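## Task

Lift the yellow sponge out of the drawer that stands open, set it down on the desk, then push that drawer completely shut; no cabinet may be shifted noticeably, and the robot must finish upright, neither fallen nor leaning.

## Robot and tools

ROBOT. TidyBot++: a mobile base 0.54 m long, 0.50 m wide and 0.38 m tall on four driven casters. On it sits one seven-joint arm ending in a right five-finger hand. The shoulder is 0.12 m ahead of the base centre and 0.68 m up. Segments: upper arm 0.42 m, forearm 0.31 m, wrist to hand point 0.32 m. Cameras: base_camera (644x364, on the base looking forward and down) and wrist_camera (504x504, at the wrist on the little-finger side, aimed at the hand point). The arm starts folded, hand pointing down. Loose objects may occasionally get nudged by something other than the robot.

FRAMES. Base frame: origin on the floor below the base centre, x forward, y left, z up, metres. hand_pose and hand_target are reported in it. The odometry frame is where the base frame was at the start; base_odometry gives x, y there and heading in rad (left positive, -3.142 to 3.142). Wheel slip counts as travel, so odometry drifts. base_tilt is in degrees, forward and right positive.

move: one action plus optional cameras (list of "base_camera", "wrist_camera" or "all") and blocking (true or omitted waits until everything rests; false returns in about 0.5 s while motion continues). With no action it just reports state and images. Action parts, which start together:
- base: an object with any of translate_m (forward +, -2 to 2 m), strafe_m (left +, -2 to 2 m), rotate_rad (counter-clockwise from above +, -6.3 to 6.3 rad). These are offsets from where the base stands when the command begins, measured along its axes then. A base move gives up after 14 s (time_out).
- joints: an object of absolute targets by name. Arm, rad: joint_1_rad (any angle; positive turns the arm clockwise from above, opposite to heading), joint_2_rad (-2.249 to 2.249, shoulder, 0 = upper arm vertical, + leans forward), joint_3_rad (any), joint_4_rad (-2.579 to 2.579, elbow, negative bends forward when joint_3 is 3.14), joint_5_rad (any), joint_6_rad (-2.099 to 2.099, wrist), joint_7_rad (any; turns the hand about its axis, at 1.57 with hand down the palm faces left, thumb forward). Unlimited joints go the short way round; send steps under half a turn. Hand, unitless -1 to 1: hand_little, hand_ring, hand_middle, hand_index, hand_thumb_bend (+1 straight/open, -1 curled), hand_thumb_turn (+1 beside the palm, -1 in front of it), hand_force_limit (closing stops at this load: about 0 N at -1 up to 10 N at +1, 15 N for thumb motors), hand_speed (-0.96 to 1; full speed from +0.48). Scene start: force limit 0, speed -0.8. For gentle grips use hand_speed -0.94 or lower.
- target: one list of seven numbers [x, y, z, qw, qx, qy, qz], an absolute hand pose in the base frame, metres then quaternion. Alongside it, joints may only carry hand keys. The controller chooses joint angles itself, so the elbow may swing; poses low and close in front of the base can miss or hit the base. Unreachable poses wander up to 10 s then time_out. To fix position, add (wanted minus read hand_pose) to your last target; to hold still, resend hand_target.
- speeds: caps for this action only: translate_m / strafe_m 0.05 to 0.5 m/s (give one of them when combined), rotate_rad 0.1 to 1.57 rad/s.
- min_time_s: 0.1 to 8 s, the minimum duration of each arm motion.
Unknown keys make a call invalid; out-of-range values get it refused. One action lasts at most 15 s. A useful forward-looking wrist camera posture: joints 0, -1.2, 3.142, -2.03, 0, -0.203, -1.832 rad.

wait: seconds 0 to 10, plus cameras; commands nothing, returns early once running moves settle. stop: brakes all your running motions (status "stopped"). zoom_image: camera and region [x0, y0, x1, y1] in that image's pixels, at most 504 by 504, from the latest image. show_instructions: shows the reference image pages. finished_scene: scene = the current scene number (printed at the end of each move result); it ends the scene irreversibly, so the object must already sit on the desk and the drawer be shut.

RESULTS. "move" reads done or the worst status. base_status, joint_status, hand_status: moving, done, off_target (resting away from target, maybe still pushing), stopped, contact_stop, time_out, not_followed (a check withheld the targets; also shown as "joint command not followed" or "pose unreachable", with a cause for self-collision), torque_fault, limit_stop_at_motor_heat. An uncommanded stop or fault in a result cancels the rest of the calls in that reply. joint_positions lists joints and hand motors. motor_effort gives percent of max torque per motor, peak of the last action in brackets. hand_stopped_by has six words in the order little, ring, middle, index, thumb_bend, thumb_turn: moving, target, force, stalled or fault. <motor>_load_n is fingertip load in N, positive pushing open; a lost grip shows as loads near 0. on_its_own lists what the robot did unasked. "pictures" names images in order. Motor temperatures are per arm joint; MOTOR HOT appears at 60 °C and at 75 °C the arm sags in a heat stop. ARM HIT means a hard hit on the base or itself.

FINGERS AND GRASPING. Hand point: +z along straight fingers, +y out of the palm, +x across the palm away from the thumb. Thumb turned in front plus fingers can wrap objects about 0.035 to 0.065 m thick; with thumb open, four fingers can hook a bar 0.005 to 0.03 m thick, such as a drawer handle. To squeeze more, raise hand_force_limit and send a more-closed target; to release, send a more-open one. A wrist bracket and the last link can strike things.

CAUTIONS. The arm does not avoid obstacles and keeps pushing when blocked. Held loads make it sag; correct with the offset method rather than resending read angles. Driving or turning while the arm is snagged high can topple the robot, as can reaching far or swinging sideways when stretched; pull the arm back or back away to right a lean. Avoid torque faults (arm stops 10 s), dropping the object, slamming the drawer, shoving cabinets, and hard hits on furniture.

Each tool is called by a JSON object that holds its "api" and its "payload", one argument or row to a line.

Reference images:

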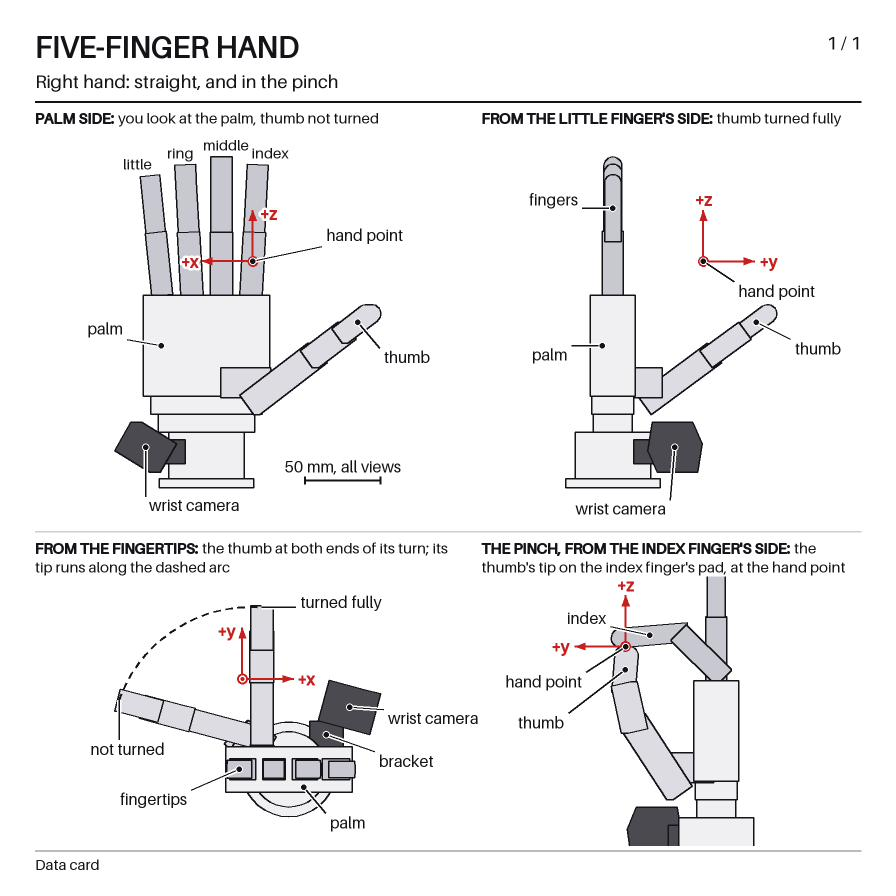

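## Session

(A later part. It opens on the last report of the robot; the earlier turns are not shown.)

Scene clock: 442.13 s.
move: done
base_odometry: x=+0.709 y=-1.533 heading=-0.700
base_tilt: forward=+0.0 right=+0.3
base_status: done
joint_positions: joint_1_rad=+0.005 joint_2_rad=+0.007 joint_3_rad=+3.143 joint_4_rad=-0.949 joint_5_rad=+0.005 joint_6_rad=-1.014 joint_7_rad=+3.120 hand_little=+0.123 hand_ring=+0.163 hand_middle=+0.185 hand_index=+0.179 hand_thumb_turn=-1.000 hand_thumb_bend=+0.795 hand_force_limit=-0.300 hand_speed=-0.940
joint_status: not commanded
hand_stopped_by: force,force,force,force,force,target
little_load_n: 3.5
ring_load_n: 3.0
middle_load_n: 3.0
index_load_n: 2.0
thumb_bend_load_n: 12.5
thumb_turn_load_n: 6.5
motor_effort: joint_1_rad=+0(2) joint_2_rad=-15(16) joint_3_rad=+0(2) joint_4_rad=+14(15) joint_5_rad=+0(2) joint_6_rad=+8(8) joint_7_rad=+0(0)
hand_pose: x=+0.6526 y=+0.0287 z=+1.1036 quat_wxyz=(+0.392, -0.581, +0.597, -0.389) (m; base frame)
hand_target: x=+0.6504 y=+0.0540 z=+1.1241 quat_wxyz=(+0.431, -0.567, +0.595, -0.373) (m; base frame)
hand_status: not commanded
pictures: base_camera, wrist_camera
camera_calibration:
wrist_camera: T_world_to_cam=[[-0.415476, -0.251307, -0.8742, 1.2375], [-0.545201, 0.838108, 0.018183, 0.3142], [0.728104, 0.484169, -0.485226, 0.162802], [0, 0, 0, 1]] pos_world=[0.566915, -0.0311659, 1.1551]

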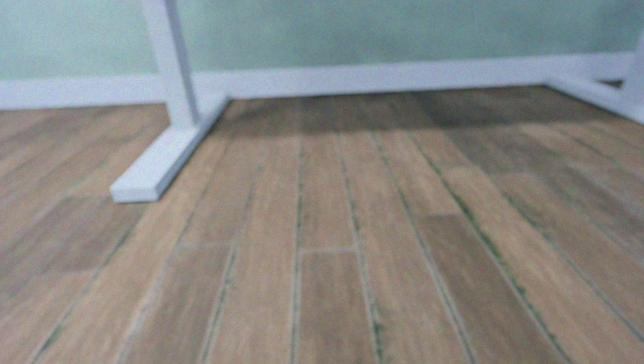

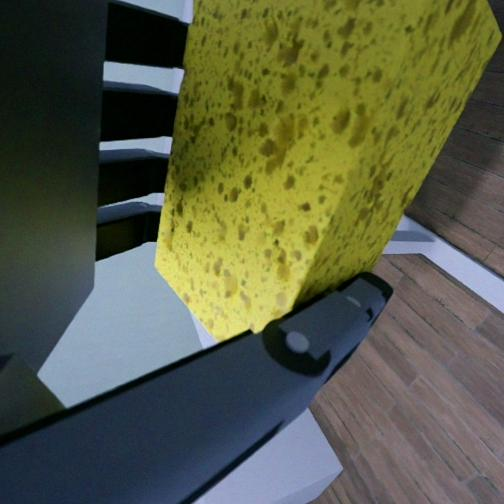

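{"api": "move", "payload": {
  "base": {"translate_m":0.24},
  "speeds": {"translate_m":0.3}
}}

{"api": "move", "payload": {
  "joints": {"joint_1_rad":0.0,"joint_2_rad":0.29,"joint_4_rad":-0.62,"joint_5_rad":-0.03,"joint_6_rad":-1.36},
  "min_time_s": 3,
  "cameras": ["all"]
}}

Scene clock: 456.67 s.
move: done
base_odometry: x=+0.892 y=-1.687 heading=-0.699
base_tilt: forward=-0.1 right=+0.3
base_status: done
joint_positions: joint_1_rad=+0.005 joint_2_rad=-0.001 joint_3_rad=+3.143 joint_4_rad=-0.949 joint_5_rad=+0.004 joint_6_rad=-1.014 joint_7_rad=+3.120 hand_little=+0.123 hand_ring=+0.163 hand_middle=+0.185 hand_index=+0.179 hand_thumb_turn=-1.000 hand_thumb_bend=+0.795 hand_force_limit=-0.300 hand_speed=-0.940
joint_status: not commanded
hand_stopped_by: force,force,force,force,force,target
little_load_n: 3.5
ring_load_n: 3.0
middle_load_n: 3.0
index_load_n: 1.5
thumb_bend_load_n: 12.5
thumb_turn_load_n: 6.5
motor_effort: joint_1_rad=+0(1) joint_2_rad=-14(18) joint_3_rad=+0(1) joint_4_rad=+14(15) joint_5_rad=+0(1) joint_6_rad=+8(8) joint_7_rad=+0(0)
hand_pose: x=+0.6493 y=+0.0288 z=+1.1077 quat_wxyz=(+0.395, -0.579, +0.596, -0.392) (m; base frame)
hand_target: x=+0.6504 y=+0.0540 z=+1.1241 quat_wxyz=(+0.431, -0.567, +0.595, -0.373) (m; base frame)
hand_status: not commanded
pictures: none

Scene clock: 460.00 s.
move: done
base_odometry: x=+0.892 y=-1.687 heading=-0.699
base_tilt: forward=-0.1 right=+0.4
base_status: not commanded
joint_positions: joint_1_rad=+0.005 joint_2_rad=+0.264 joint_3_rad=+3.143 joint_4_rad=-0.648 joint_5_rad=+0.004 joint_6_rad=-1.302 joint_7_rad=+3.120 hand_little=+0.123 hand_ring=+0.163 hand_middle=+0.185 hand_index=+0.179 hand_thumb_turn=-1.000 hand_thumb_bend=+0.795 hand_force_limit=-0.300 hand_speed=-0.940
joint_status: all done
hand_stopped_by: force,force,force,force,force,target
little_load_n: 3.5
ring_load_n: 3.0
middle_load_n: 3.0
index_load_n: 1.5
thumb_bend_load_n: 12.5
thumb_turn_load_n: 6.5
motor_effort: joint_1_rad=+0(1) joint_2_rad=-22(23) joint_3_rad=+0(1) joint_4_rad=+13(16) joint_5_rad=+0(1) joint_6_rad=+7(9) joint_7_rad=+0(0)
hand_pose: x=+0.6996 y=+0.0285 z=+1.0393 quat_wxyz=(+0.317, -0.623, +0.641, -0.315) (m; base frame)
hand_target: x=+0.6952 y=+0.0509 z=+1.0273 quat_wxyz=(+0.320, -0.626, +0.655, -0.276) (m; base frame)
hand_status: not commanded
pictures: base_camera, wrist_camera
camera_calibration:
wrist_camera: T_world_to_cam=[[-0.614931, -0.249131, -0.748193, 1.20931], [-0.523567, 0.838475, 0.151121, 0.187899], [0.589692, 0.484658, -0.646041, 0.361475], [0, 0, 0, 1]] pos_world=[0.62886, -0.0314641, 1.10993]

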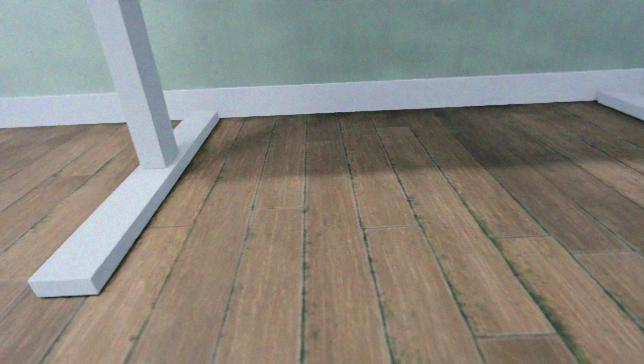

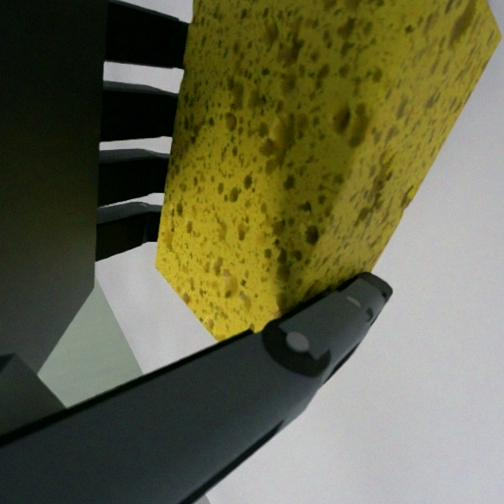

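{"api": "move", "payload": {
  "joints": {"joint_2_rad":0.23,"joint_4_rad":-0.87,"joint_6_rad":-1.13},
  "min_time_s": 2.5,
  "cameras": ["wrist_camera"]
}}

{"api": "move", "payload": {
  "joints": {"joint_2_rad":0.213,"joint_4_rad":-0.92,"joint_6_rad":-1.10},
  "min_time_s": 1.5
}}

Scene clock: 476.57 s.
move: done
base_odometry: x=+0.892 y=-1.687 heading=-0.699
base_tilt: forward=+0.0 right=+0.3
base_status: not commanded
joint_positions: joint_1_rad=+0.005 joint_2_rad=+0.245 joint_3_rad=+3.143 joint_4_rad=-0.845 joint_5_rad=+0.004 joint_6_rad=-1.184 joint_7_rad=+3.120 hand_little=+0.123 hand_ring=+0.163 hand_middle=+0.185 hand_index=+0.179 hand_thumb_turn=-1.000 hand_thumb_bend=+0.795 hand_force_limit=-0.300 hand_speed=-0.940
joint_status: all done
hand_stopped_by: force,force,force,force,force,target
little_load_n: 3.5
ring_load_n: 3.0
middle_load_n: 3.0
index_load_n: 2.0
thumb_bend_load_n: 12.5
thumb_turn_load_n: 6.5
motor_effort: joint_1_rad=+0(1) joint_2_rad=-22(23) joint_3_rad=+0(1) joint_4_rad=+15(16) joint_5_rad=+1(1) joint_6_rad=+6(8) joint_7_rad=+0(0)
hand_pose: x=+0.7070 y=+0.0284 z=+0.9816 quat_wxyz=(+0.298, -0.633, +0.650, -0.297) (m; base frame)
hand_target: x=+0.7128 y=+0.0512 z=+0.9920 quat_wxyz=(+0.333, -0.618, +0.651, -0.288) (m; base frame)
hand_status: not commanded
pictures: wrist_camera
camera_calibration:
wrist_camera: T_world_to_cam=[[-0.658165, -0.24933, -0.71039, 1.16415], [-0.514018, 0.838244, 0.182026, 0.163459], [0.550096, 0.484956, -0.679862, 0.381071], [0, 0, 0, 1]] pos_world=[0.640597, -0.0315639, 1.05632]

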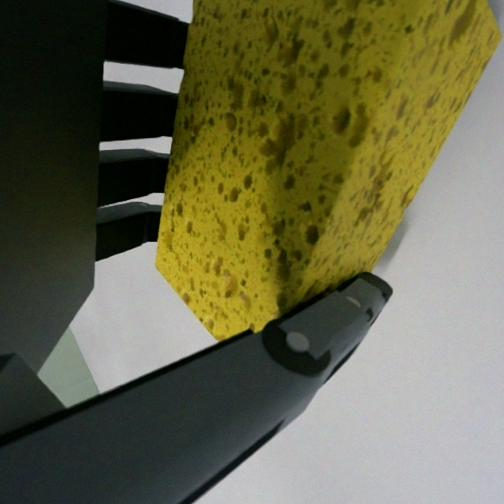

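Scene clock: 478.37 s.
move: done
base_odometry: x=+0.892 y=-1.687 heading=-0.699
base_tilt: forward=-0.1 right=+0.3
base_status: not commanded
joint_positions: joint_1_rad=+0.005 joint_2_rad=+0.228 joint_3_rad=+3.143 joint_4_rad=-0.894 joint_5_rad=+0.004 joint_6_rad=-1.154 joint_7_rad=+3.120 hand_little=+0.123 hand_ring=+0.163 hand_middle=+0.185 hand_index=+0.179 hand_thumb_turn=-1.000 hand_thumb_bend=+0.795 hand_force_limit=-0.300 hand_speed=-0.940
joint_status: all done
hand_stopped_by: force,force,force,force,force,target
little_load_n: 3.5
ring_load_n: 3.0
middle_load_n: 2.5
index_load_n: 2.0
thumb_bend_load_n: 12.5
thumb_turn_load_n: 6.5
motor_effort: joint_1_rad=+0(1) joint_2_rad=-22(23) joint_3_rad=-1(1) joint_4_rad=+15(16) joint_5_rad=+1(1) joint_6_rad=+6(8) joint_7_rad=+0(0)
hand_pose: x=+0.7043 y=+0.0285 z=+0.9742 quat_wxyz=(+0.297, -0.633, +0.651, -0.296) (m; base frame)
hand_target: x=+0.7097 y=+0.0512 z=+0.9836 quat_wxyz=(+0.332, -0.619, +0.652, -0.287) (m; base frame)
hand_status: not commanded
pictures: none

{"api": "move", "payload": {
  "joints": {"joint_2_rad":0.203,"joint_4_rad":-0.95,"joint_6_rad":-1.055},
  "min_time_s": 1.5
}}

{"api": "move", "payload": {
  "joints": {"joint_2_rad":0.193,"joint_4_rad":-0.985,"joint_6_rad":-1.03},
  "min_time_s": 1.5,
  "cameras": ["wrist_camera"]
}}

Scene clock: 491.23 s.
move: done
base_odometry: x=+0.892 y=-1.687 heading=-0.699
base_tilt: forward=+0.0 right=+0.4
base_status: not commanded
joint_positions: joint_1_rad=+0.005 joint_2_rad=+0.218 joint_3_rad=+3.143 joint_4_rad=-0.924 joint_5_rad=+0.004 joint_6_rad=-1.109 joint_7_rad=+3.120 hand_little=+0.123 hand_ring=+0.163 hand_middle=+0.185 hand_index=+0.179 hand_thumb_turn=-1.000 hand_thumb_bend=+0.795 hand_force_limit=-0.300 hand_speed=-0.940
joint_status: all done
hand_stopped_by: force,force,force,force,force,target
little_load_n: 3.5
ring_load_n: 3.0
middle_load_n: 2.5
index_load_n: 1.5
thumb_bend_load_n: 13.0
thumb_turn_load_n: 6.5
motor_effort: joint_1_rad=+0(1) joint_2_rad=-22(23) joint_3_rad=+0(1) joint_4_rad=+15(16) joint_5_rad=+0(1) joint_6_rad=+6(7) joint_7_rad=+0(0)
hand_pose: x=+0.7092 y=+0.0284 z=+0.9742 quat_wxyz=(+0.305, -0.629, +0.647, -0.304) (m; base frame)
hand_target: x=+0.7143 y=+0.0511 z=+0.9843 quat_wxyz=(+0.340, -0.614, +0.648, -0.295) (m; base frame)
hand_status: not commanded
pictures: none

Scene clock: 493.03 s.
move: done
base_odometry: x=+0.892 y=-1.687 heading=-0.699
base_tilt: forward=+0.0 right=+0.4
base_status: not commanded
joint_positions: joint_1_rad=+0.005 joint_2_rad=+0.204 joint_3_rad=+3.143 joint_4_rad=-0.955 joint_5_rad=+0.004 joint_6_rad=-1.079 joint_7_rad=+3.120 hand_little=+0.123 hand_ring=+0.163 hand_middle=+0.185 hand_index=+0.179 hand_thumb_turn=-1.000 hand_thumb_bend=+0.795 hand_force_limit=-0.300 hand_speed=-0.940
joint_status: all done
hand_stopped_by: force,force,force,force,force,target
little_load_n: 3.5
ring_load_n: 3.0
middle_load_n: 2.5
index_load_n: 1.5
thumb_bend_load_n: 12.5
thumb_turn_load_n: 6.0
motor_effort: joint_1_rad=+0(0) joint_2_rad=-21(22) joint_3_rad=-1(1) joint_4_rad=+14(16) joint_5_rad=+0(1) joint_6_rad=+6(7) joint_7_rad=+0(0)
hand_pose: x=+0.7088 y=+0.0284 z=+0.9730 quat_wxyz=(+0.309, -0.628, +0.645, -0.308) (m; base frame)
hand_target: x=+0.7133 y=+0.0511 z=+0.9779 quat_wxyz=(+0.340, -0.614, +0.648, -0.295) (m; base frame)
hand_status: not commanded
pictures: wrist_camera
camera_calibration:
wrist_camera: T_world_to_cam=[[-0.632794, -0.249889, -0.73289, 1.16311], [-0.520444, 0.838075, 0.163611, 0.188425], [0.573332, 0.48496, -0.660382, 0.338784], [0, 0, 0, 1]] pos_world=[0.639835, -0.0315642, 1.04533]

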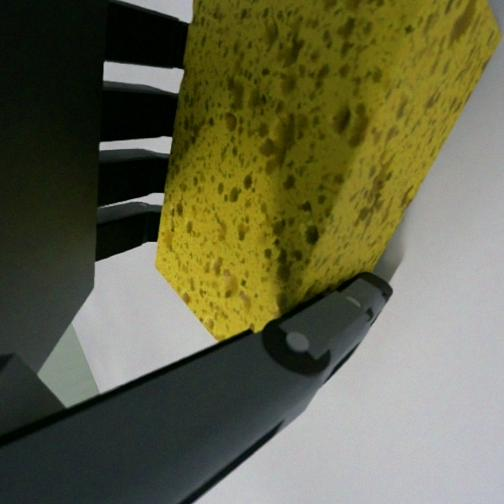

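{"api": "move", "payload": {
  "joints": {"joint_2_rad":0.182,"joint_4_rad":-1.03,"joint_6_rad":-1.01},
  "min_time_s": 1.5,
  "cameras": ["wrist_camera"]
}}

Scene clock: 503.53 s.
move: done
base_odometry: x=+0.892 y=-1.687 heading=-0.699
base_tilt: forward=-0.1 right=+0.3
base_status: not commanded
joint_positions: joint_1_rad=+0.005 joint_2_rad=+0.186 joint_3_rad=+3.143 joint_4_rad=-0.992 joint_5_rad=+0.004 joint_6_rad=-1.046 joint_7_rad=+3.120 hand_little=+0.123 hand_ring=+0.163 hand_middle=+0.185 hand_index=+0.179 hand_thumb_turn=-1.000 hand_thumb_bend=+0.795 hand_force_limit=-0.300 hand_speed=-0.940
joint_status: all done
hand_stopped_by: force,force,force,force,force,target
little_load_n: 4.0
ring_load_n: 3.0
middle_load_n: 3.5
index_load_n: 1.5
thumb_bend_load_n: 12.5
thumb_turn_load_n: 6.5
motor_effort: joint_1_rad=+0(0) joint_2_rad=-19(22) joint_3_rad=+0(1) joint_4_rad=+13(15) joint_5_rad=+0(1) joint_6_rad=+5(6) joint_7_rad=+0(0)
hand_pose: x=+0.7072 y=+0.0285 z=+0.9724 quat_wxyz=(+0.314, -0.625, +0.643, -0.312) (m; base frame)
hand_target: x=+0.7093 y=+0.0511 z=+0.9657 quat_wxyz=(+0.336, -0.616, +0.651, -0.290) (m; base frame)
hand_status: not commanded
pictures: wrist_camera
camera_calibration:
wrist_camera: T_world_to_cam=[[-0.621754, -0.250065, -0.742219, 1.16293], [-0.522923, 0.838038, 0.155704, 0.197121], [0.583072, 0.484933, -0.651818, 0.324123], [0, 0, 0, 1]] pos_world=[0.637151, -0.0315644, 1.04373]

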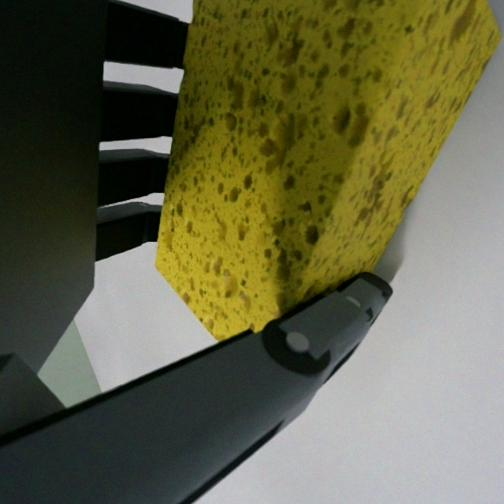

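{"api": "move", "payload": {
  "joints": {"hand_thumb_bend":1,"hand_index":0.5,"hand_middle":0.5,"hand_ring":0.5,"hand_little":0.5,"hand_speed":-0.92}
}}

{"api": "move", "payload": {
  "joints": {"hand_index":1,"hand_middle":1,"hand_ring":1,"hand_little":1,"hand_speed":-0.7}
}}

{"api": "move", "payload": {
  "joints": {"joint_2_rad":0.27,"joint_4_rad":-0.64,"joint_6_rad":-1.30},
  "min_time_s": 2.5,
  "cameras": ["wrist_camera"]
}}

Scene clock: 513.77 s.
move: done
base_odometry: x=+0.892 y=-1.687 heading=-0.699
base_tilt: forward=-0.1 right=+0.3
base_status: not commanded
joint_positions: joint_1_rad=+0.005 joint_2_rad=+0.182 joint_3_rad=+3.143 joint_4_rad=-1.003 joint_5_rad=+0.004 joint_6_rad=-1.046 joint_7_rad=+3.120 hand_little=+0.500 hand_ring=+0.500 hand_middle=+0.500 hand_index=+0.500 hand_thumb_turn=-1.000 hand_thumb_bend=+1.000 hand_force_limit=-0.300 hand_speed=-0.920
joint_status: all done
hand_stopped_by: target,target,target,target,target,target
little_load_n: 0.0
ring_load_n: 0.0
middle_load_n: 0.0
index_load_n: 0.0
thumb_bend_load_n: 0.5
thumb_turn_load_n: 0.0
motor_effort: joint_1_rad=+1(1) joint_2_rad=-21(21) joint_3_rad=+0(1) joint_4_rad=+14(15) joint_5_rad=+1(1) joint_6_rad=+6(7) joint_7_rad=+0(0)
hand_pose: x=+0.7047 y=+0.0285 z=+0.9690 quat_wxyz=(+0.312, -0.626, +0.644, -0.310) (m; base frame)
hand_target: x=+0.7093 y=+0.0511 z=+0.9657 quat_wxyz=(+0.336, -0.616, +0.651, -0.290) (m; base frame)
hand_status: not commanded
pictures: none

Scene clock: 514.87 s.
move: done
base_odometry: x=+0.892 y=-1.687 heading=-0.699
base_tilt: forward=-0.1 right=+0.3
base_status: not commanded
joint_positions: joint_1_rad=+0.005 joint_2_rad=+0.182 joint_3_rad=+3.143 joint_4_rad=-1.004 joint_5_rad=+0.004 joint_6_rad=-1.046 joint_7_rad=+3.120 hand_little=+1.000 hand_ring=+1.000 hand_middle=+1.000 hand_index=+1.000 hand_thumb_turn=-1.000 hand_thumb_bend=+1.000 hand_force_limit=-0.300 hand_speed=-0.700
joint_status: all done
hand_stopped_by: target,target,target,target,target,target
little_load_n: 0.0
ring_load_n: 0.0
middle_load_n: 0.0
index_load_n: 0.0
thumb_bend_load_n: 0.0
thumb_turn_load_n: 0.0
motor_effort: joint_1_rad=+0(1) joint_2_rad=-21(21) joint_3_rad=+0(1) joint_4_rad=+15(16) joint_5_rad=+0(1) joint_6_rad=+6(7) joint_7_rad=+0(0)
hand_pose: x=+0.7045 y=+0.0285 z=+0.9684 quat_wxyz=(+0.311, -0.627, +0.644, -0.310) (m; base frame)
hand_target: x=+0.7093 y=+0.0511 z=+0.9657 quat_wxyz=(+0.336, -0.616, +0.651, -0.290) (m; base frame)
hand_status: not commanded
pictures: none

Scene clock: 517.67 s.
move: done
base_odometry: x=+0.892 y=-1.687 heading=-0.699
base_tilt: forward=-0.1 right=+0.3
base_status: not commanded
joint_positions: joint_1_rad=+0.005 joint_2_rad=+0.240 joint_3_rad=+3.143 joint_4_rad=-0.667 joint_5_rad=+0.004 joint_6_rad=-1.242 joint_7_rad=+3.120 hand_little=+1.000 hand_ring=+1.000 hand_middle=+1.000 hand_index=+1.000 hand_thumb_turn=-1.000 hand_thumb_bend=+1.000 hand_force_limit=-0.300 hand_speed=-0.700
joint_status: all done
hand_stopped_by: target,target,target,target,target,target
little_load_n: 0.0
ring_load_n: 0.0
middle_load_n: 0.0
index_load_n: 0.0
thumb_bend_load_n: 0.0
thumb_turn_load_n: 0.0
motor_effort: joint_1_rad=+0(1) joint_2_rad=-21(22) joint_3_rad=-1(1) joint_4_rad=+14(16) joint_5_rad=+0(1) joint_6_rad=+7(8) joint_7_rad=+0(0)
hand_pose: x=+0.7042 y=+0.0285 z=+1.0586 quat_wxyz=(+0.338, -0.613, +0.630, -0.336) (m; base frame)
hand_target: x=+0.7018 y=+0.0510 z=+1.0426 quat_wxyz=(+0.340, -0.617, +0.646, -0.294) (m; base frame)
hand_status: not commanded
pictures: wrist_camera
camera_calibration:
wrist_camera: T_world_to_cam=[[-0.56367, -0.249722, -0.787347, 1.23184], [-0.532662, 0.838421, 0.115418, 0.231566], [0.631306, 0.484448, -0.60561, 0.299171], [0, 0, 0, 1]] pos_world=[0.628832, -0.0314646, 1.12434]

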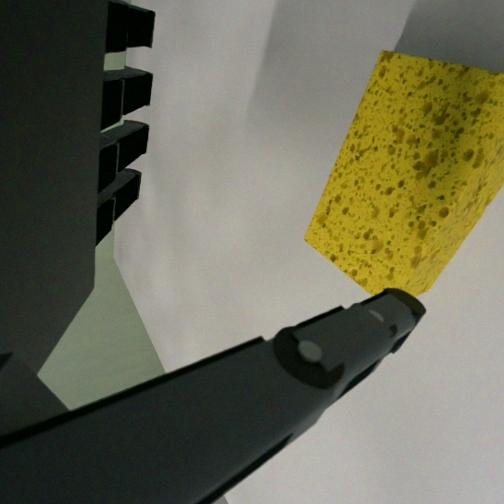

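{"api": "move", "payload": {
  "base": {"translate_m":-0.35},
  "joints": {"hand_index":-1,"hand_middle":-1,"hand_ring":-1,"hand_little":-1,"hand_thumb_turn":1,"hand_force_limit":0}
}}

{"api": "move", "payload": {
  "base": {"translate_m":-0.543,"strafe_m":0.53,"rotate_rad":-1.57},
  "joints": {"joint_2_rad":0.0,"joint_4_rad":-1.6,"joint_6_rad":-0.6},
  "cameras": ["all"]
}}

Scene clock: 549.53 s.
move: done
base_odometry: x=+0.624 y=-1.462 heading=-0.699
base_tilt: forward=-0.1 right=+0.3
base_status: done
joint_positions: joint_1_rad=+0.005 joint_2_rad=+0.253 joint_3_rad=+3.143 joint_4_rad=-0.660 joint_5_rad=+0.004 joint_6_rad=-1.249 joint_7_rad=+3.120 hand_little=-1.000 hand_ring=-1.000 hand_middle=-1.000 hand_index=-1.000 hand_thumb_turn=+1.000 hand_thumb_bend=+1.000 hand_force_limit=+0.000 hand_speed=-0.700
joint_status: all done
hand_stopped_by: target,target,target,target,target,target
little_load_n: 0.0
ring_load_n: 0.0
middle_load_n: 0.0
index_load_n: 0.0
thumb_bend_load_n: 0.0
thumb_turn_load_n: -0.5
motor_effort: joint_1_rad=+0(4) joint_2_rad=-22(26) joint_3_rad=+0(3) joint_4_rad=+14(15) joint_5_rad=+0(2) joint_6_rad=+7(8) joint_7_rad=+0(0)
hand_pose: x=+0.7076 y=+0.0285 z=+1.0525 quat_wxyz=(+0.334, -0.615, +0.633, -0.332) (m; base frame)
hand_target: x=+0.7018 y=+0.0510 z=+1.0426 quat_wxyz=(+0.340, -0.617, +0.646, -0.294) (m; base frame)
hand_status: not commanded
pictures: none

Scene clock: 552.73 s.
move: done
base_odometry: x=+0.549 y=-0.707 heading=-2.269
base_tilt: forward=-0.1 right=+0.4
base_status: done
joint_positions: joint_1_rad=+0.004 joint_2_rad=+0.005 joint_3_rad=+3.143 joint_4_rad=-1.575 joint_5_rad=+0.004 joint_6_rad=-0.653 joint_7_rad=+3.120 hand_little=-1.000 hand_ring=-1.000 hand_middle=-1.000 hand_index=-1.000 hand_thumb_turn=+1.000 hand_thumb_bend=+1.000 hand_force_limit=+0.000 hand_speed=-0.700
joint_status: all done
hand_stopped_by: target,target,target,target,target,target
little_load_n: 0.0
ring_load_n: 0.0
middle_load_n: 0.0
index_load_n: 0.0
thumb_bend_load_n: 0.0
thumb_turn_load_n: 0.0
motor_effort: joint_1_rad=+0(2) joint_2_rad=-17(26) joint_3_rad=+0(2) joint_4_rad=+16(17) joint_5_rad=+1(1) joint_6_rad=+6(7) joint_7_rad=+0(0)
hand_pose: x=+0.6531 y=+0.0294 z=+0.8546 quat_wxyz=(+0.311, -0.627, +0.643, -0.309) (m; base frame)
hand_target: x=+0.6588 y=+0.0490 z=+0.8580 quat_wxyz=(+0.341, -0.609, +0.651, -0.299) (m; base frame)
hand_status: not commanded
pictures: base_camera, wrist_camera
camera_calibration:
wrist_camera: T_world_to_cam=[[-0.627636, -0.251572, -0.736739, 1.04131], [-0.523596, 0.836743, 0.160338, 0.182883], [0.576125, 0.486387, -0.656892, 0.287225], [0, 0, 0, 1]] pos_world=[0.583845, -0.030764, 0.926528]

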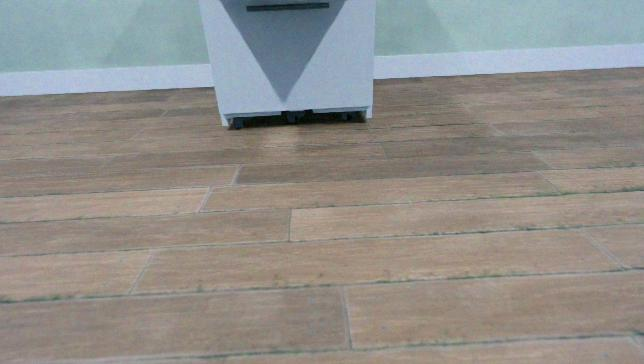

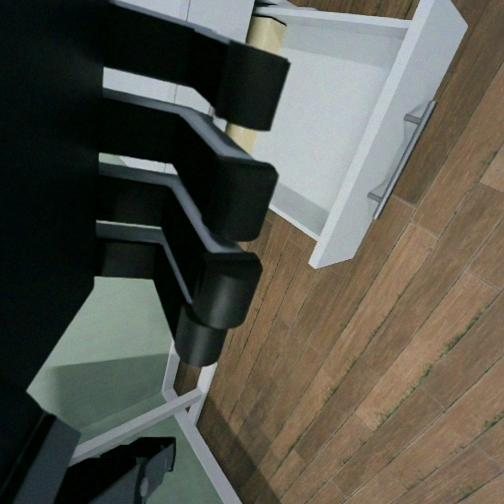

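{"api": "move", "payload": {
  "joints": {"joint_1_rad":0,"joint_2_rad":0.875,"joint_3_rad":3.13,"joint_4_rad":-2.361,"joint_5_rad":-0.03,"joint_6_rad":1.0,"joint_7_rad":3.10},
  "min_time_s": 3
}}

{"api": "move", "payload": {
  "base": {"translate_m":0.2,"strafe_m":0.012},
  "speeds": {"translate_m":0.15},
  "cameras": ["all"]
}}

Scene clock: 569.00 s.
move: done
base_odometry: x=+0.549 y=-0.707 heading=-2.269
base_tilt: forward=-0.1 right=+0.4
base_status: not commanded
joint_positions: joint_1_rad=+0.004 joint_2_rad=+0.848 joint_3_rad=+3.143 joint_4_rad=-2.344 joint_5_rad=+0.004 joint_6_rad=+0.945 joint_7_rad=+3.120 hand_little=-1.000 hand_ring=-1.000 hand_middle=-1.000 hand_index=-1.000 hand_thumb_turn=+1.000 hand_thumb_bend=+1.000 hand_force_limit=+0.000 hand_speed=-0.700
joint_status: all done
hand_stopped_by: target,target,target,target,target,target
little_load_n: 0.0
ring_load_n: 0.0
middle_load_n: 0.0
index_load_n: 0.0
thumb_bend_load_n: 0.0
thumb_turn_load_n: 0.0
motor_effort: joint_1_rad=+0(1) joint_2_rad=-26(28) joint_3_rad=-1(1) joint_4_rad=+2(16) joint_5_rad=+0(1) joint_6_rad=+7(8) joint_7_rad=+0(1)
hand_pose: x=+0.6329 y=+0.0316 z=+0.3981 quat_wxyz=(+0.309, -0.630, +0.644, -0.303) (m; base frame)
hand_target: x=+0.6300 y=+0.0338 z=+0.3938 quat_wxyz=(+0.314, -0.614, +0.657, -0.304) (m; base frame)
hand_status: not commanded
pictures: none

Scene clock: 570.93 s.
move: done
base_odometry: x=+0.430 y=-0.868 heading=-2.270
base_tilt: forward=-0.1 right=+0.4
base_status: done
joint_positions: joint_1_rad=+0.004 joint_2_rad=+0.849 joint_3_rad=+3.143 joint_4_rad=-2.367 joint_5_rad=+0.004 joint_6_rad=+0.952 joint_7_rad=+3.120 hand_little=-1.000 hand_ring=-1.000 hand_middle=-1.000 hand_index=-1.000 hand_thumb_turn=+1.000 hand_thumb_bend=+1.000 hand_force_limit=+0.000 hand_speed=-0.700
joint_status: not commanded
hand_stopped_by: target,target,target,target,target,target
little_load_n: 0.0
ring_load_n: 0.0
middle_load_n: 0.0
index_load_n: 0.0
thumb_bend_load_n: 0.0
thumb_turn_load_n: 0.0
motor_effort: joint_1_rad=+0(2) joint_2_rad=-26(27) joint_3_rad=+0(2) joint_4_rad=+2(11) joint_5_rad=+1(2) joint_6_rad=+6(10) joint_7_rad=+0(0)
hand_pose: x=+0.6212 y=+0.0316 z=+0.3948 quat_wxyz=(+0.303, -0.633, +0.647, -0.297) (m; base frame)
hand_target: x=+0.6300 y=+0.0338 z=+0.3938 quat_wxyz=(+0.314, -0.614, +0.657, -0.304) (m; base frame)
hand_status: not commanded
pictures: base_camera, wrist_camera
camera_calibration:
wrist_camera: T_world_to_cam=[[-0.649116, -0.251484, -0.717917, 0.689041], [-0.522, 0.833755, 0.179912, 0.229458], [0.553322, 0.491536, -0.672479, 0.0226435], [0, 0, 0, 1]] pos_world=[0.554516, -0.0291591, 0.468619]

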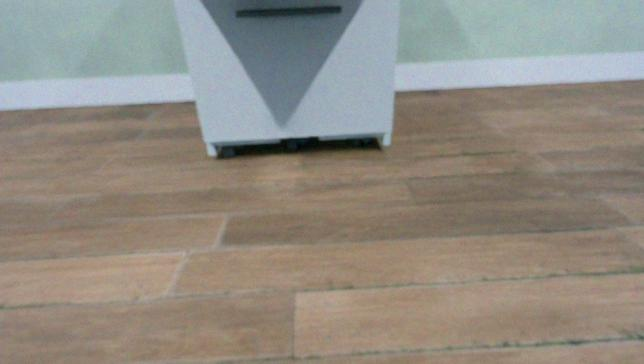

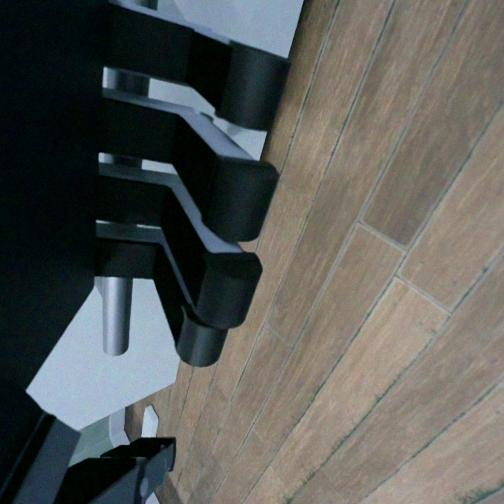

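{"api": "move", "payload": {
  "base": {"translate_m":0.19},
  "speeds": {"translate_m":0.1},
  "cameras": ["base_camera"]
}}

{"api": "move", "payload": {
  "base": {"translate_m":0.04},
  "speeds": {"translate_m":0.06},
  "cameras": ["all"]
}}

Scene clock: 586.03 s.
move: done
base_odometry: x=+0.307 y=-1.014 heading=-2.269
base_tilt: forward=-0.1 right=+0.3
base_status: done
joint_positions: joint_1_rad=+0.004 joint_2_rad=+0.849 joint_3_rad=+3.143 joint_4_rad=-2.374 joint_5_rad=+0.004 joint_6_rad=+0.953 joint_7_rad=+3.120 hand_little=-1.000 hand_ring=-1.000 hand_middle=-1.000 hand_index=-1.000 hand_thumb_turn=+1.000 hand_thumb_bend=+1.000 hand_force_limit=+0.000 hand_speed=-0.700
joint_status: not commanded
hand_stopped_by: target,target,target,target,target,target
little_load_n: 0.0
ring_load_n: 0.0
middle_load_n: 0.0
index_load_n: 0.0
thumb_bend_load_n: 0.0
thumb_turn_load_n: 0.0
motor_effort: joint_1_rad=+0(1) joint_2_rad=-25(26) joint_3_rad=-1(3) joint_4_rad=+3(8) joint_5_rad=+1(3) joint_6_rad=+7(9) joint_7_rad=+0(0)
hand_pose: x=+0.6176 y=+0.0316 z=+0.3936 quat_wxyz=(+0.301, -0.634, +0.648, -0.296) (m; base frame)
hand_target: x=+0.6300 y=+0.0338 z=+0.3938 quat_wxyz=(+0.314, -0.614, +0.657, -0.304) (m; base frame)
hand_status: not commanded
pictures: base_camera

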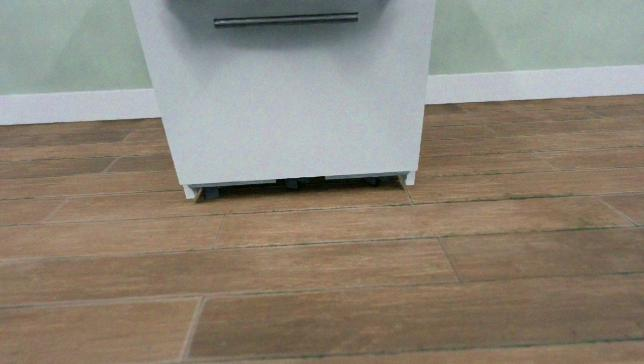

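Scene clock: 587.17 s.
move: done
base_odometry: x=+0.282 y=-1.044 heading=-2.269
base_tilt: forward=+0.0 right=+0.2
base_status: done
joint_positions: joint_1_rad=+0.004 joint_2_rad=+0.849 joint_3_rad=+3.143 joint_4_rad=-2.375 joint_5_rad=+0.004 joint_6_rad=+0.953 joint_7_rad=+3.120 hand_little=-1.000 hand_ring=-1.000 hand_middle=-1.000 hand_index=-1.000 hand_thumb_turn=+1.000 hand_thumb_bend=+1.000 hand_force_limit=+0.000 hand_speed=-0.700
joint_status: not commanded
hand_stopped_by: target,target,target,target,target,target
little_load_n: -0.5
ring_load_n: 0.0
middle_load_n: 0.0
index_load_n: 0.0
thumb_bend_load_n: 0.0
thumb_turn_load_n: -0.5
motor_effort: joint_1_rad=+0(1) joint_2_rad=-25(28) joint_3_rad=-1(2) joint_4_rad=+4(8) joint_5_rad=+0(2) joint_6_rad=+8(9) joint_7_rad=+0(0)
hand_pose: x=+0.6169 y=+0.0316 z=+0.3933 quat_wxyz=(+0.301, -0.634, +0.648, -0.295) (m; base frame)
hand_target: x=+0.6300 y=+0.0338 z=+0.3938 quat_wxyz=(+0.314, -0.614, +0.657, -0.304) (m; base frame)
hand_status: not commanded
pictures: base_camera, wrist_camera
camera_calibration:
wrist_camera: T_world_to_cam=[[-0.654288, -0.251371, -0.713246, 0.686453], [-0.520563, 0.833836, 0.183662, 0.225057], [0.548563, 0.491457, -0.676423, 0.0285954], [0, 0, 0, 1]] pos_world=[0.550608, -0.0291591, 0.467618]

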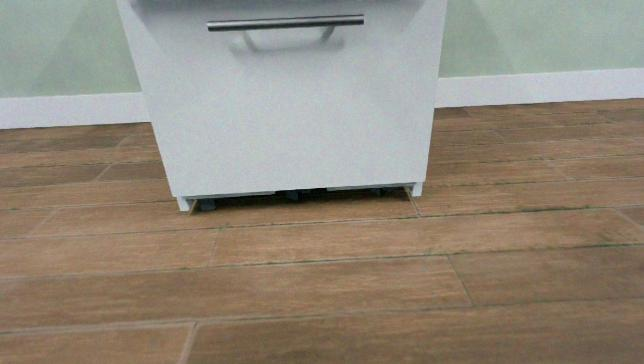

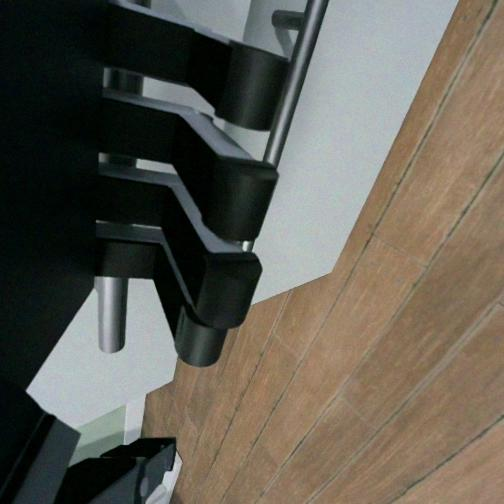

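{"api": "move", "payload": {
  "base": {"translate_m":0.03},
  "speeds": {"translate_m":0.06},
  "cameras": ["wrist_camera"]
}}

{"api": "move", "payload": {
  "base": {"translate_m":0.02},
  "speeds": {"translate_m":0.06},
  "cameras": ["all"]
}}

Scene clock: 593.53 s.
move: done
base_odometry: x=+0.262 y=-1.068 heading=-2.268
base_tilt: forward=-0.1 right=+0.3
base_status: done
joint_positions: joint_1_rad=+0.004 joint_2_rad=+0.849 joint_3_rad=+3.143 joint_4_rad=-2.370 joint_5_rad=+0.004 joint_6_rad=+0.955 joint_7_rad=+3.120 hand_little=-1.000 hand_ring=-1.000 hand_middle=-1.000 hand_index=-1.000 hand_thumb_turn=+1.000 hand_thumb_bend=+1.000 hand_force_limit=+0.000 hand_speed=-0.700
joint_status: not commanded
hand_stopped_by: target,target,target,target,target,target
little_load_n: 0.0
ring_load_n: 0.0
middle_load_n: 0.0
index_load_n: 0.0
thumb_bend_load_n: 0.0
thumb_turn_load_n: -0.5
motor_effort: joint_1_rad=+0(1) joint_2_rad=-26(28) joint_3_rad=-1(2) joint_4_rad=+2(9) joint_5_rad=+1(2) joint_6_rad=+7(9) joint_7_rad=+0(0)
hand_pose: x=+0.6203 y=+0.0315 z=+0.3946 quat_wxyz=(+0.303, -0.633, +0.647, -0.297) (m; base frame)
hand_target: x=+0.6300 y=+0.0338 z=+0.3938 quat_wxyz=(+0.314, -0.614, +0.657, -0.304) (m; base frame)
hand_status: not commanded
pictures: wrist_camera
camera_calibration:
wrist_camera: T_world_to_cam=[[-0.649337, -0.251382, -0.717753, 0.688297], [-0.521776, 0.833879, 0.179988, 0.228817], [0.553273, 0.491379, -0.672633, 0.0231575], [0, 0, 0, 1]] pos_world=[0.553515, -0.0291592, 0.468419]

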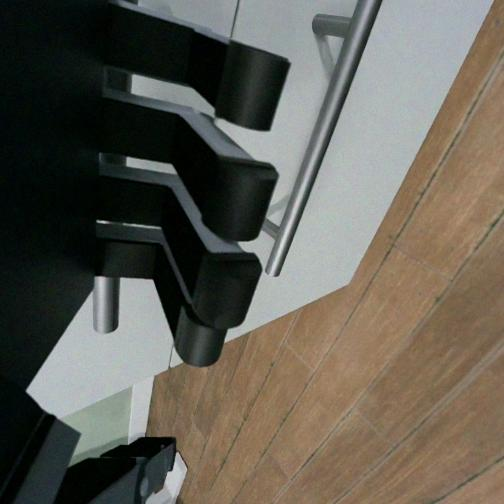

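Scene clock: 594.63 s.
move: done
base_odometry: x=+0.250 y=-1.083 heading=-2.268
base_tilt: forward=-0.1 right=+0.3
base_status: done
joint_positions: joint_1_rad=+0.004 joint_2_rad=+0.852 joint_3_rad=+3.143 joint_4_rad=-2.386 joint_5_rad=+0.004 joint_6_rad=+0.955 joint_7_rad=+3.120 hand_little=-1.000 hand_ring=-1.000 hand_middle=-1.000 hand_index=-1.000 hand_thumb_turn=+1.000 hand_thumb_bend=+1.000 hand_force_limit=+0.000 hand_speed=-0.700
joint_status: not commanded
hand_stopped_by: target,target,target,target,target,target
little_load_n: -0.5
ring_load_n: 0.0
middle_load_n: 0.0
index_load_n: 0.0
thumb_bend_load_n: 0.0
thumb_turn_load_n: 0.0
motor_effort: joint_1_rad=+0(1) joint_2_rad=-25(28) joint_3_rad=-1(1) joint_4_rad=+6(12) joint_5_rad=+1(2) joint_6_rad=+8(10) joint_7_rad=+0(0)
hand_pose: x=+0.6105 y=+0.0316 z=+0.3905 quat_wxyz=(+0.297, -0.636, +0.650, -0.292) (m; base frame)
hand_target: x=+0.6300 y=+0.0338 z=+0.3938 quat_wxyz=(+0.314, -0.614, +0.657, -0.304) (m; base frame)
hand_status: not commanded
pictures: base_camera, wrist_camera
camera_calibration:
wrist_camera: T_world_to_cam=[[-0.662489, -0.251267, -0.705672, 0.682362], [-0.518333, 0.833874, 0.189698, 0.2186], [0.540776, 0.491446, -0.682672, 0.0372971], [0, 0, 0, 1]] pos_world=[0.545195, -0.029159, 0.465517]

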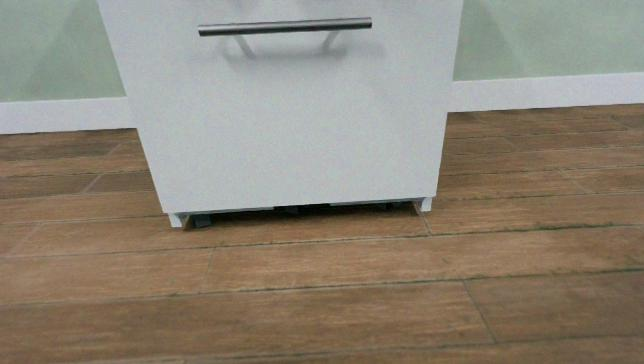

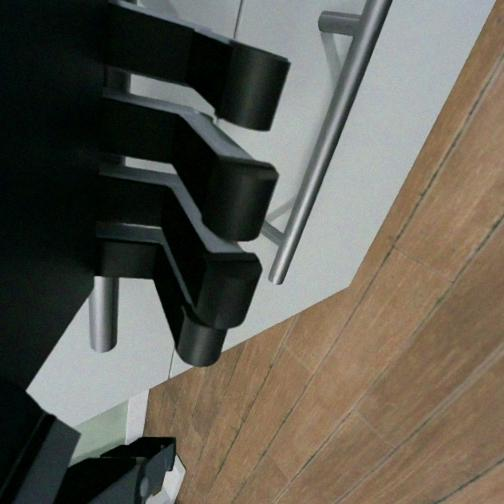

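{"api": "move", "payload": {
  "base": {"translate_m":0.025},
  "speeds": {"translate_m":0.06}
}}

{"api": "move", "payload": {
  "base": {"translate_m":-0.3},
  "speeds": {"translate_m":0.3}
}}

{"api": "move", "payload": {
  "joints": {"joint_1_rad":0,"joint_2_rad":-1.2,"joint_3_rad":3.142,"joint_4_rad":-2.03,"joint_5_rad":0,"joint_6_rad":-0.9,"joint_7_rad":4.43,"hand_index":1,"hand_middle":1,"hand_ring":1,"hand_little":1},
  "cameras": ["all"]
}}

{"api": "zoom_image", "payload": {
  "camera": "wrist_camera",
  "region": [100, 60, 380, 340]
}}

Scene clock: 607.53 s.
move: done
base_odometry: x=+0.234 y=-1.102 heading=-2.268
base_tilt: forward=-0.1 right=+0.3
base_status: done
joint_positions: joint_1_rad=+0.004 joint_2_rad=+0.839 joint_3_rad=+3.142 joint_4_rad=-2.438 joint_5_rad=+0.004 joint_6_rad=+0.955 joint_7_rad=+3.120 hand_little=-1.000 hand_ring=-1.000 hand_middle=-1.000 hand_index=-1.000 hand_thumb_turn=+1.000 hand_thumb_bend=+1.000 hand_force_limit=+0.000 hand_speed=-0.700
joint_status: not commanded
hand_stopped_by: target,target,target,target,target,target
little_load_n: -2.0
ring_load_n: 0.0
middle_load_n: 0.0
index_load_n: 0.0
thumb_bend_load_n: 0.0
thumb_turn_load_n: 0.0
motor_effort: joint_1_rad=+1(1) joint_2_rad=-20(26) joint_3_rad=+0(2) joint_4_rad=+14(18) joint_5_rad=+1(3) joint_6_rad=+9(10) joint_7_rad=+0(0)
hand_pose: x=+0.5844 y=+0.0318 z=+0.3881 quat_wxyz=(+0.285, -0.641, +0.656, -0.279) (m; base frame)
hand_target: x=+0.6300 y=+0.0338 z=+0.3938 quat_wxyz=(+0.314, -0.614, +0.657, -0.304) (m; base frame)
hand_status: not commanded
pictures: none

Scene clock: 609.43 s.
move: done
base_odometry: x=+0.427 y=-0.872 heading=-2.267
base_tilt: forward=-0.1 right=+0.4
base_status: done
joint_positions: joint_1_rad=+0.004 joint_2_rad=+0.856 joint_3_rad=+3.142 joint_4_rad=-2.359 joint_5_rad=+0.004 joint_6_rad=+0.966 joint_7_rad=+3.120 hand_little=-1.000 hand_ring=-1.000 hand_middle=-1.000 hand_index=-1.000 hand_thumb_turn=+1.000 hand_thumb_bend=+1.000 hand_force_limit=+0.000 hand_speed=-0.700
joint_status: not commanded
hand_stopped_by: target,target,target,target,target,target
little_load_n: 0.0
ring_load_n: 0.0
middle_load_n: 0.0
index_load_n: 0.0
thumb_bend_load_n: 0.0
thumb_turn_load_n: 0.0
motor_effort: joint_1_rad=+0(4) joint_2_rad=-26(28) joint_3_rad=-1(3) joint_4_rad=+2(13) joint_5_rad=+1(2) joint_6_rad=+6(10) joint_7_rad=+0(0)
hand_pose: x=+0.6270 y=+0.0318 z=+0.3957 quat_wxyz=(+0.308, -0.631, +0.645, -0.302) (m; base frame)
hand_target: x=+0.6300 y=+0.0338 z=+0.3938 quat_wxyz=(+0.314, -0.614, +0.657, -0.304) (m; base frame)
hand_status: not commanded
pictures: none

Scene clock: 612.93 s.
move: done
base_odometry: x=+0.427 y=-0.872 heading=-2.267
base_tilt: forward=+0.0 right=+0.3
base_status: not commanded
joint_positions: joint_1_rad=+0.004 joint_2_rad=-1.182 joint_3_rad=+3.142 joint_4_rad=-2.058 joint_5_rad=+0.004 joint_6_rad=-0.839 joint_7_rad=+4.388 hand_little=+1.000 hand_ring=+1.000 hand_middle=+1.000 hand_index=+1.000 hand_thumb_turn=+1.000 hand_thumb_bend=+1.000 hand_force_limit=+0.000 hand_speed=-0.700
joint_status: all done
hand_stopped_by: target,target,target,target,target,target
little_load_n: 0.0
ring_load_n: 0.0
middle_load_n: 0.0
index_load_n: 0.0
thumb_bend_load_n: 0.0
thumb_turn_load_n: 0.0
motor_effort: joint_1_rad=+0(1) joint_2_rad=+16(28) joint_3_rad=+1(2) joint_4_rad=+14(16) joint_5_rad=+0(1) joint_6_rad=+8(9) joint_7_rad=+0(1)
hand_pose: x=+0.2827 y=-0.0478 z=+0.9483 quat_wxyz=(+0.103, -0.746, +0.124, -0.646) (m; base frame)
hand_target: x=+0.2695 y=-0.0480 z=+0.9496 quat_wxyz=(+0.091, -0.754, +0.107, -0.642) (m; base frame)
hand_status: not commanded
pictures: base_camera, wrist_camera
camera_calibration:
wrist_camera: T_world_to_cam=[[-0.0532015, -0.997791, -0.0397736, -0.000563023], [-0.634746, 0.0645385, -0.770021, 0.915223], [0.770887, -0.0157201, -0.636778, 0.501662], [0, 0, 0, 1]] pos_world=[0.194179, -0.0517426, 1.02417]

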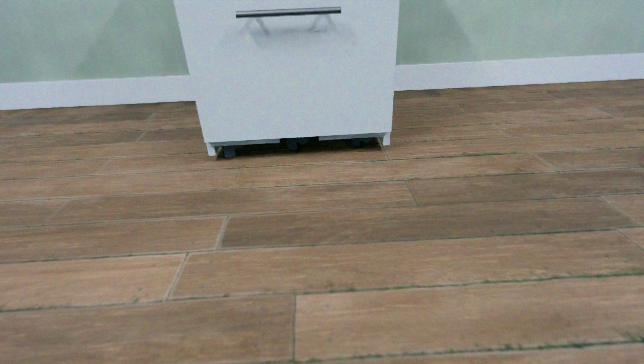

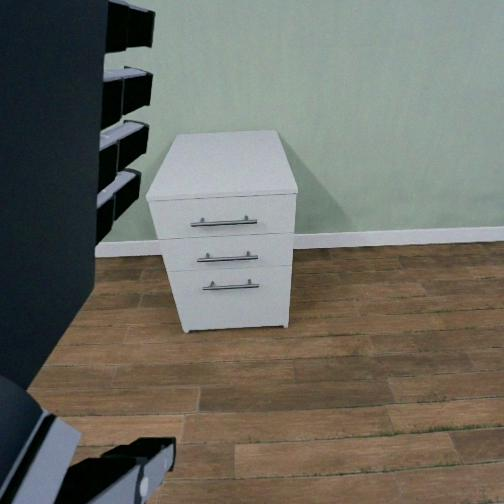

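Scaled by 1.800 from the camera's 504x504 image, which has a finer 720x720 frame.

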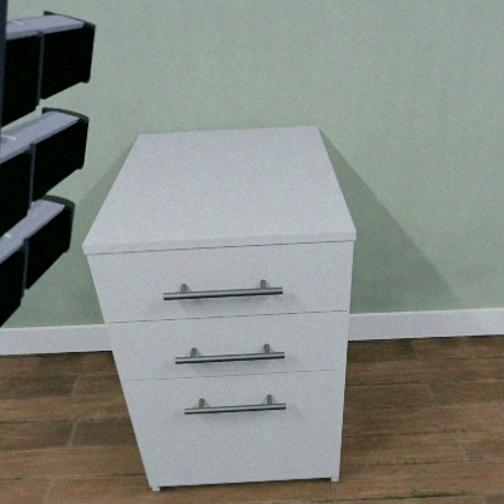

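{"api": "move", "payload": {
  "base": {"rotate_rad":1.4},
  "joints": {"joint_6_rad":-0.3},
  "cameras": ["wrist_camera"]
}}

Scene clock: 622.87 s.
move: done
base_odometry: x=+0.427 y=-0.872 heading=-0.868
base_tilt: forward=-0.1 right=+0.3
base_status: done
joint_positions: joint_1_rad=+0.004 joint_2_rad=-1.182 joint_3_rad=+3.142 joint_4_rad=-2.050 joint_5_rad=+0.004 joint_6_rad=-0.342 joint_7_rad=+4.389 hand_little=+1.000 hand_ring=+1.000 hand_middle=+1.000 hand_index=+1.000 hand_thumb_turn=+1.000 hand_thumb_bend=+1.000 hand_force_limit=+0.000 hand_speed=-0.700
joint_status: all done
hand_stopped_by: target,target,target,target,target,target
little_load_n: 0.0
ring_load_n: 0.0
middle_load_n: 0.0
index_load_n: 0.0
thumb_bend_load_n: 0.0
thumb_turn_load_n: 0.0
motor_effort: joint_1_rad=+0(1) joint_2_rad=+16(17) joint_3_rad=+1(1) joint_4_rad=+14(16) joint_5_rad=+1(1) joint_6_rad=+8(10) joint_7_rad=+0(0)
hand_pose: x=+0.2878 y=-0.0476 z=+1.1129 quat_wxyz=(+0.129, -0.561, +0.093, -0.812) (m; base frame)
hand_target: x=+0.2699 y=-0.0481 z=+1.1419 quat_wxyz=(+0.119, -0.530, +0.076, -0.836) (m; base frame)
hand_status: not commanded
pictures: wrist_camera
camera_calibration:
wrist_camera: T_world_to_cam=[[-0.0275652, -0.998047, -0.0560534, 0.0172568], [-0.182728, 0.0601608, -0.981321, 1.15012], [0.982777, -0.0168078, -0.184029, 0.0375342], [0, 0, 0, 1]] pos_world=[0.173747, -0.0513382, 1.13651]

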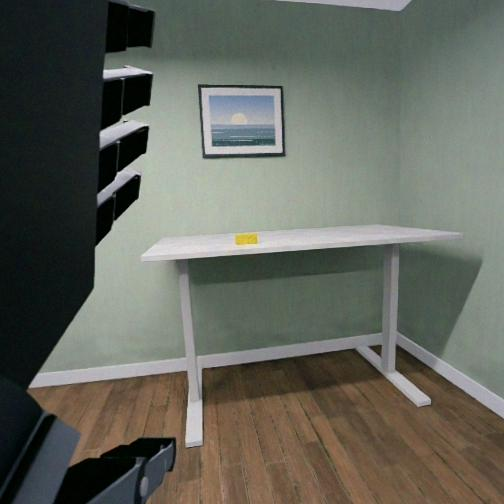

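{"api": "finished_scene", "payload": {
  "scene": 2
}}

The scene is finished: the task was done.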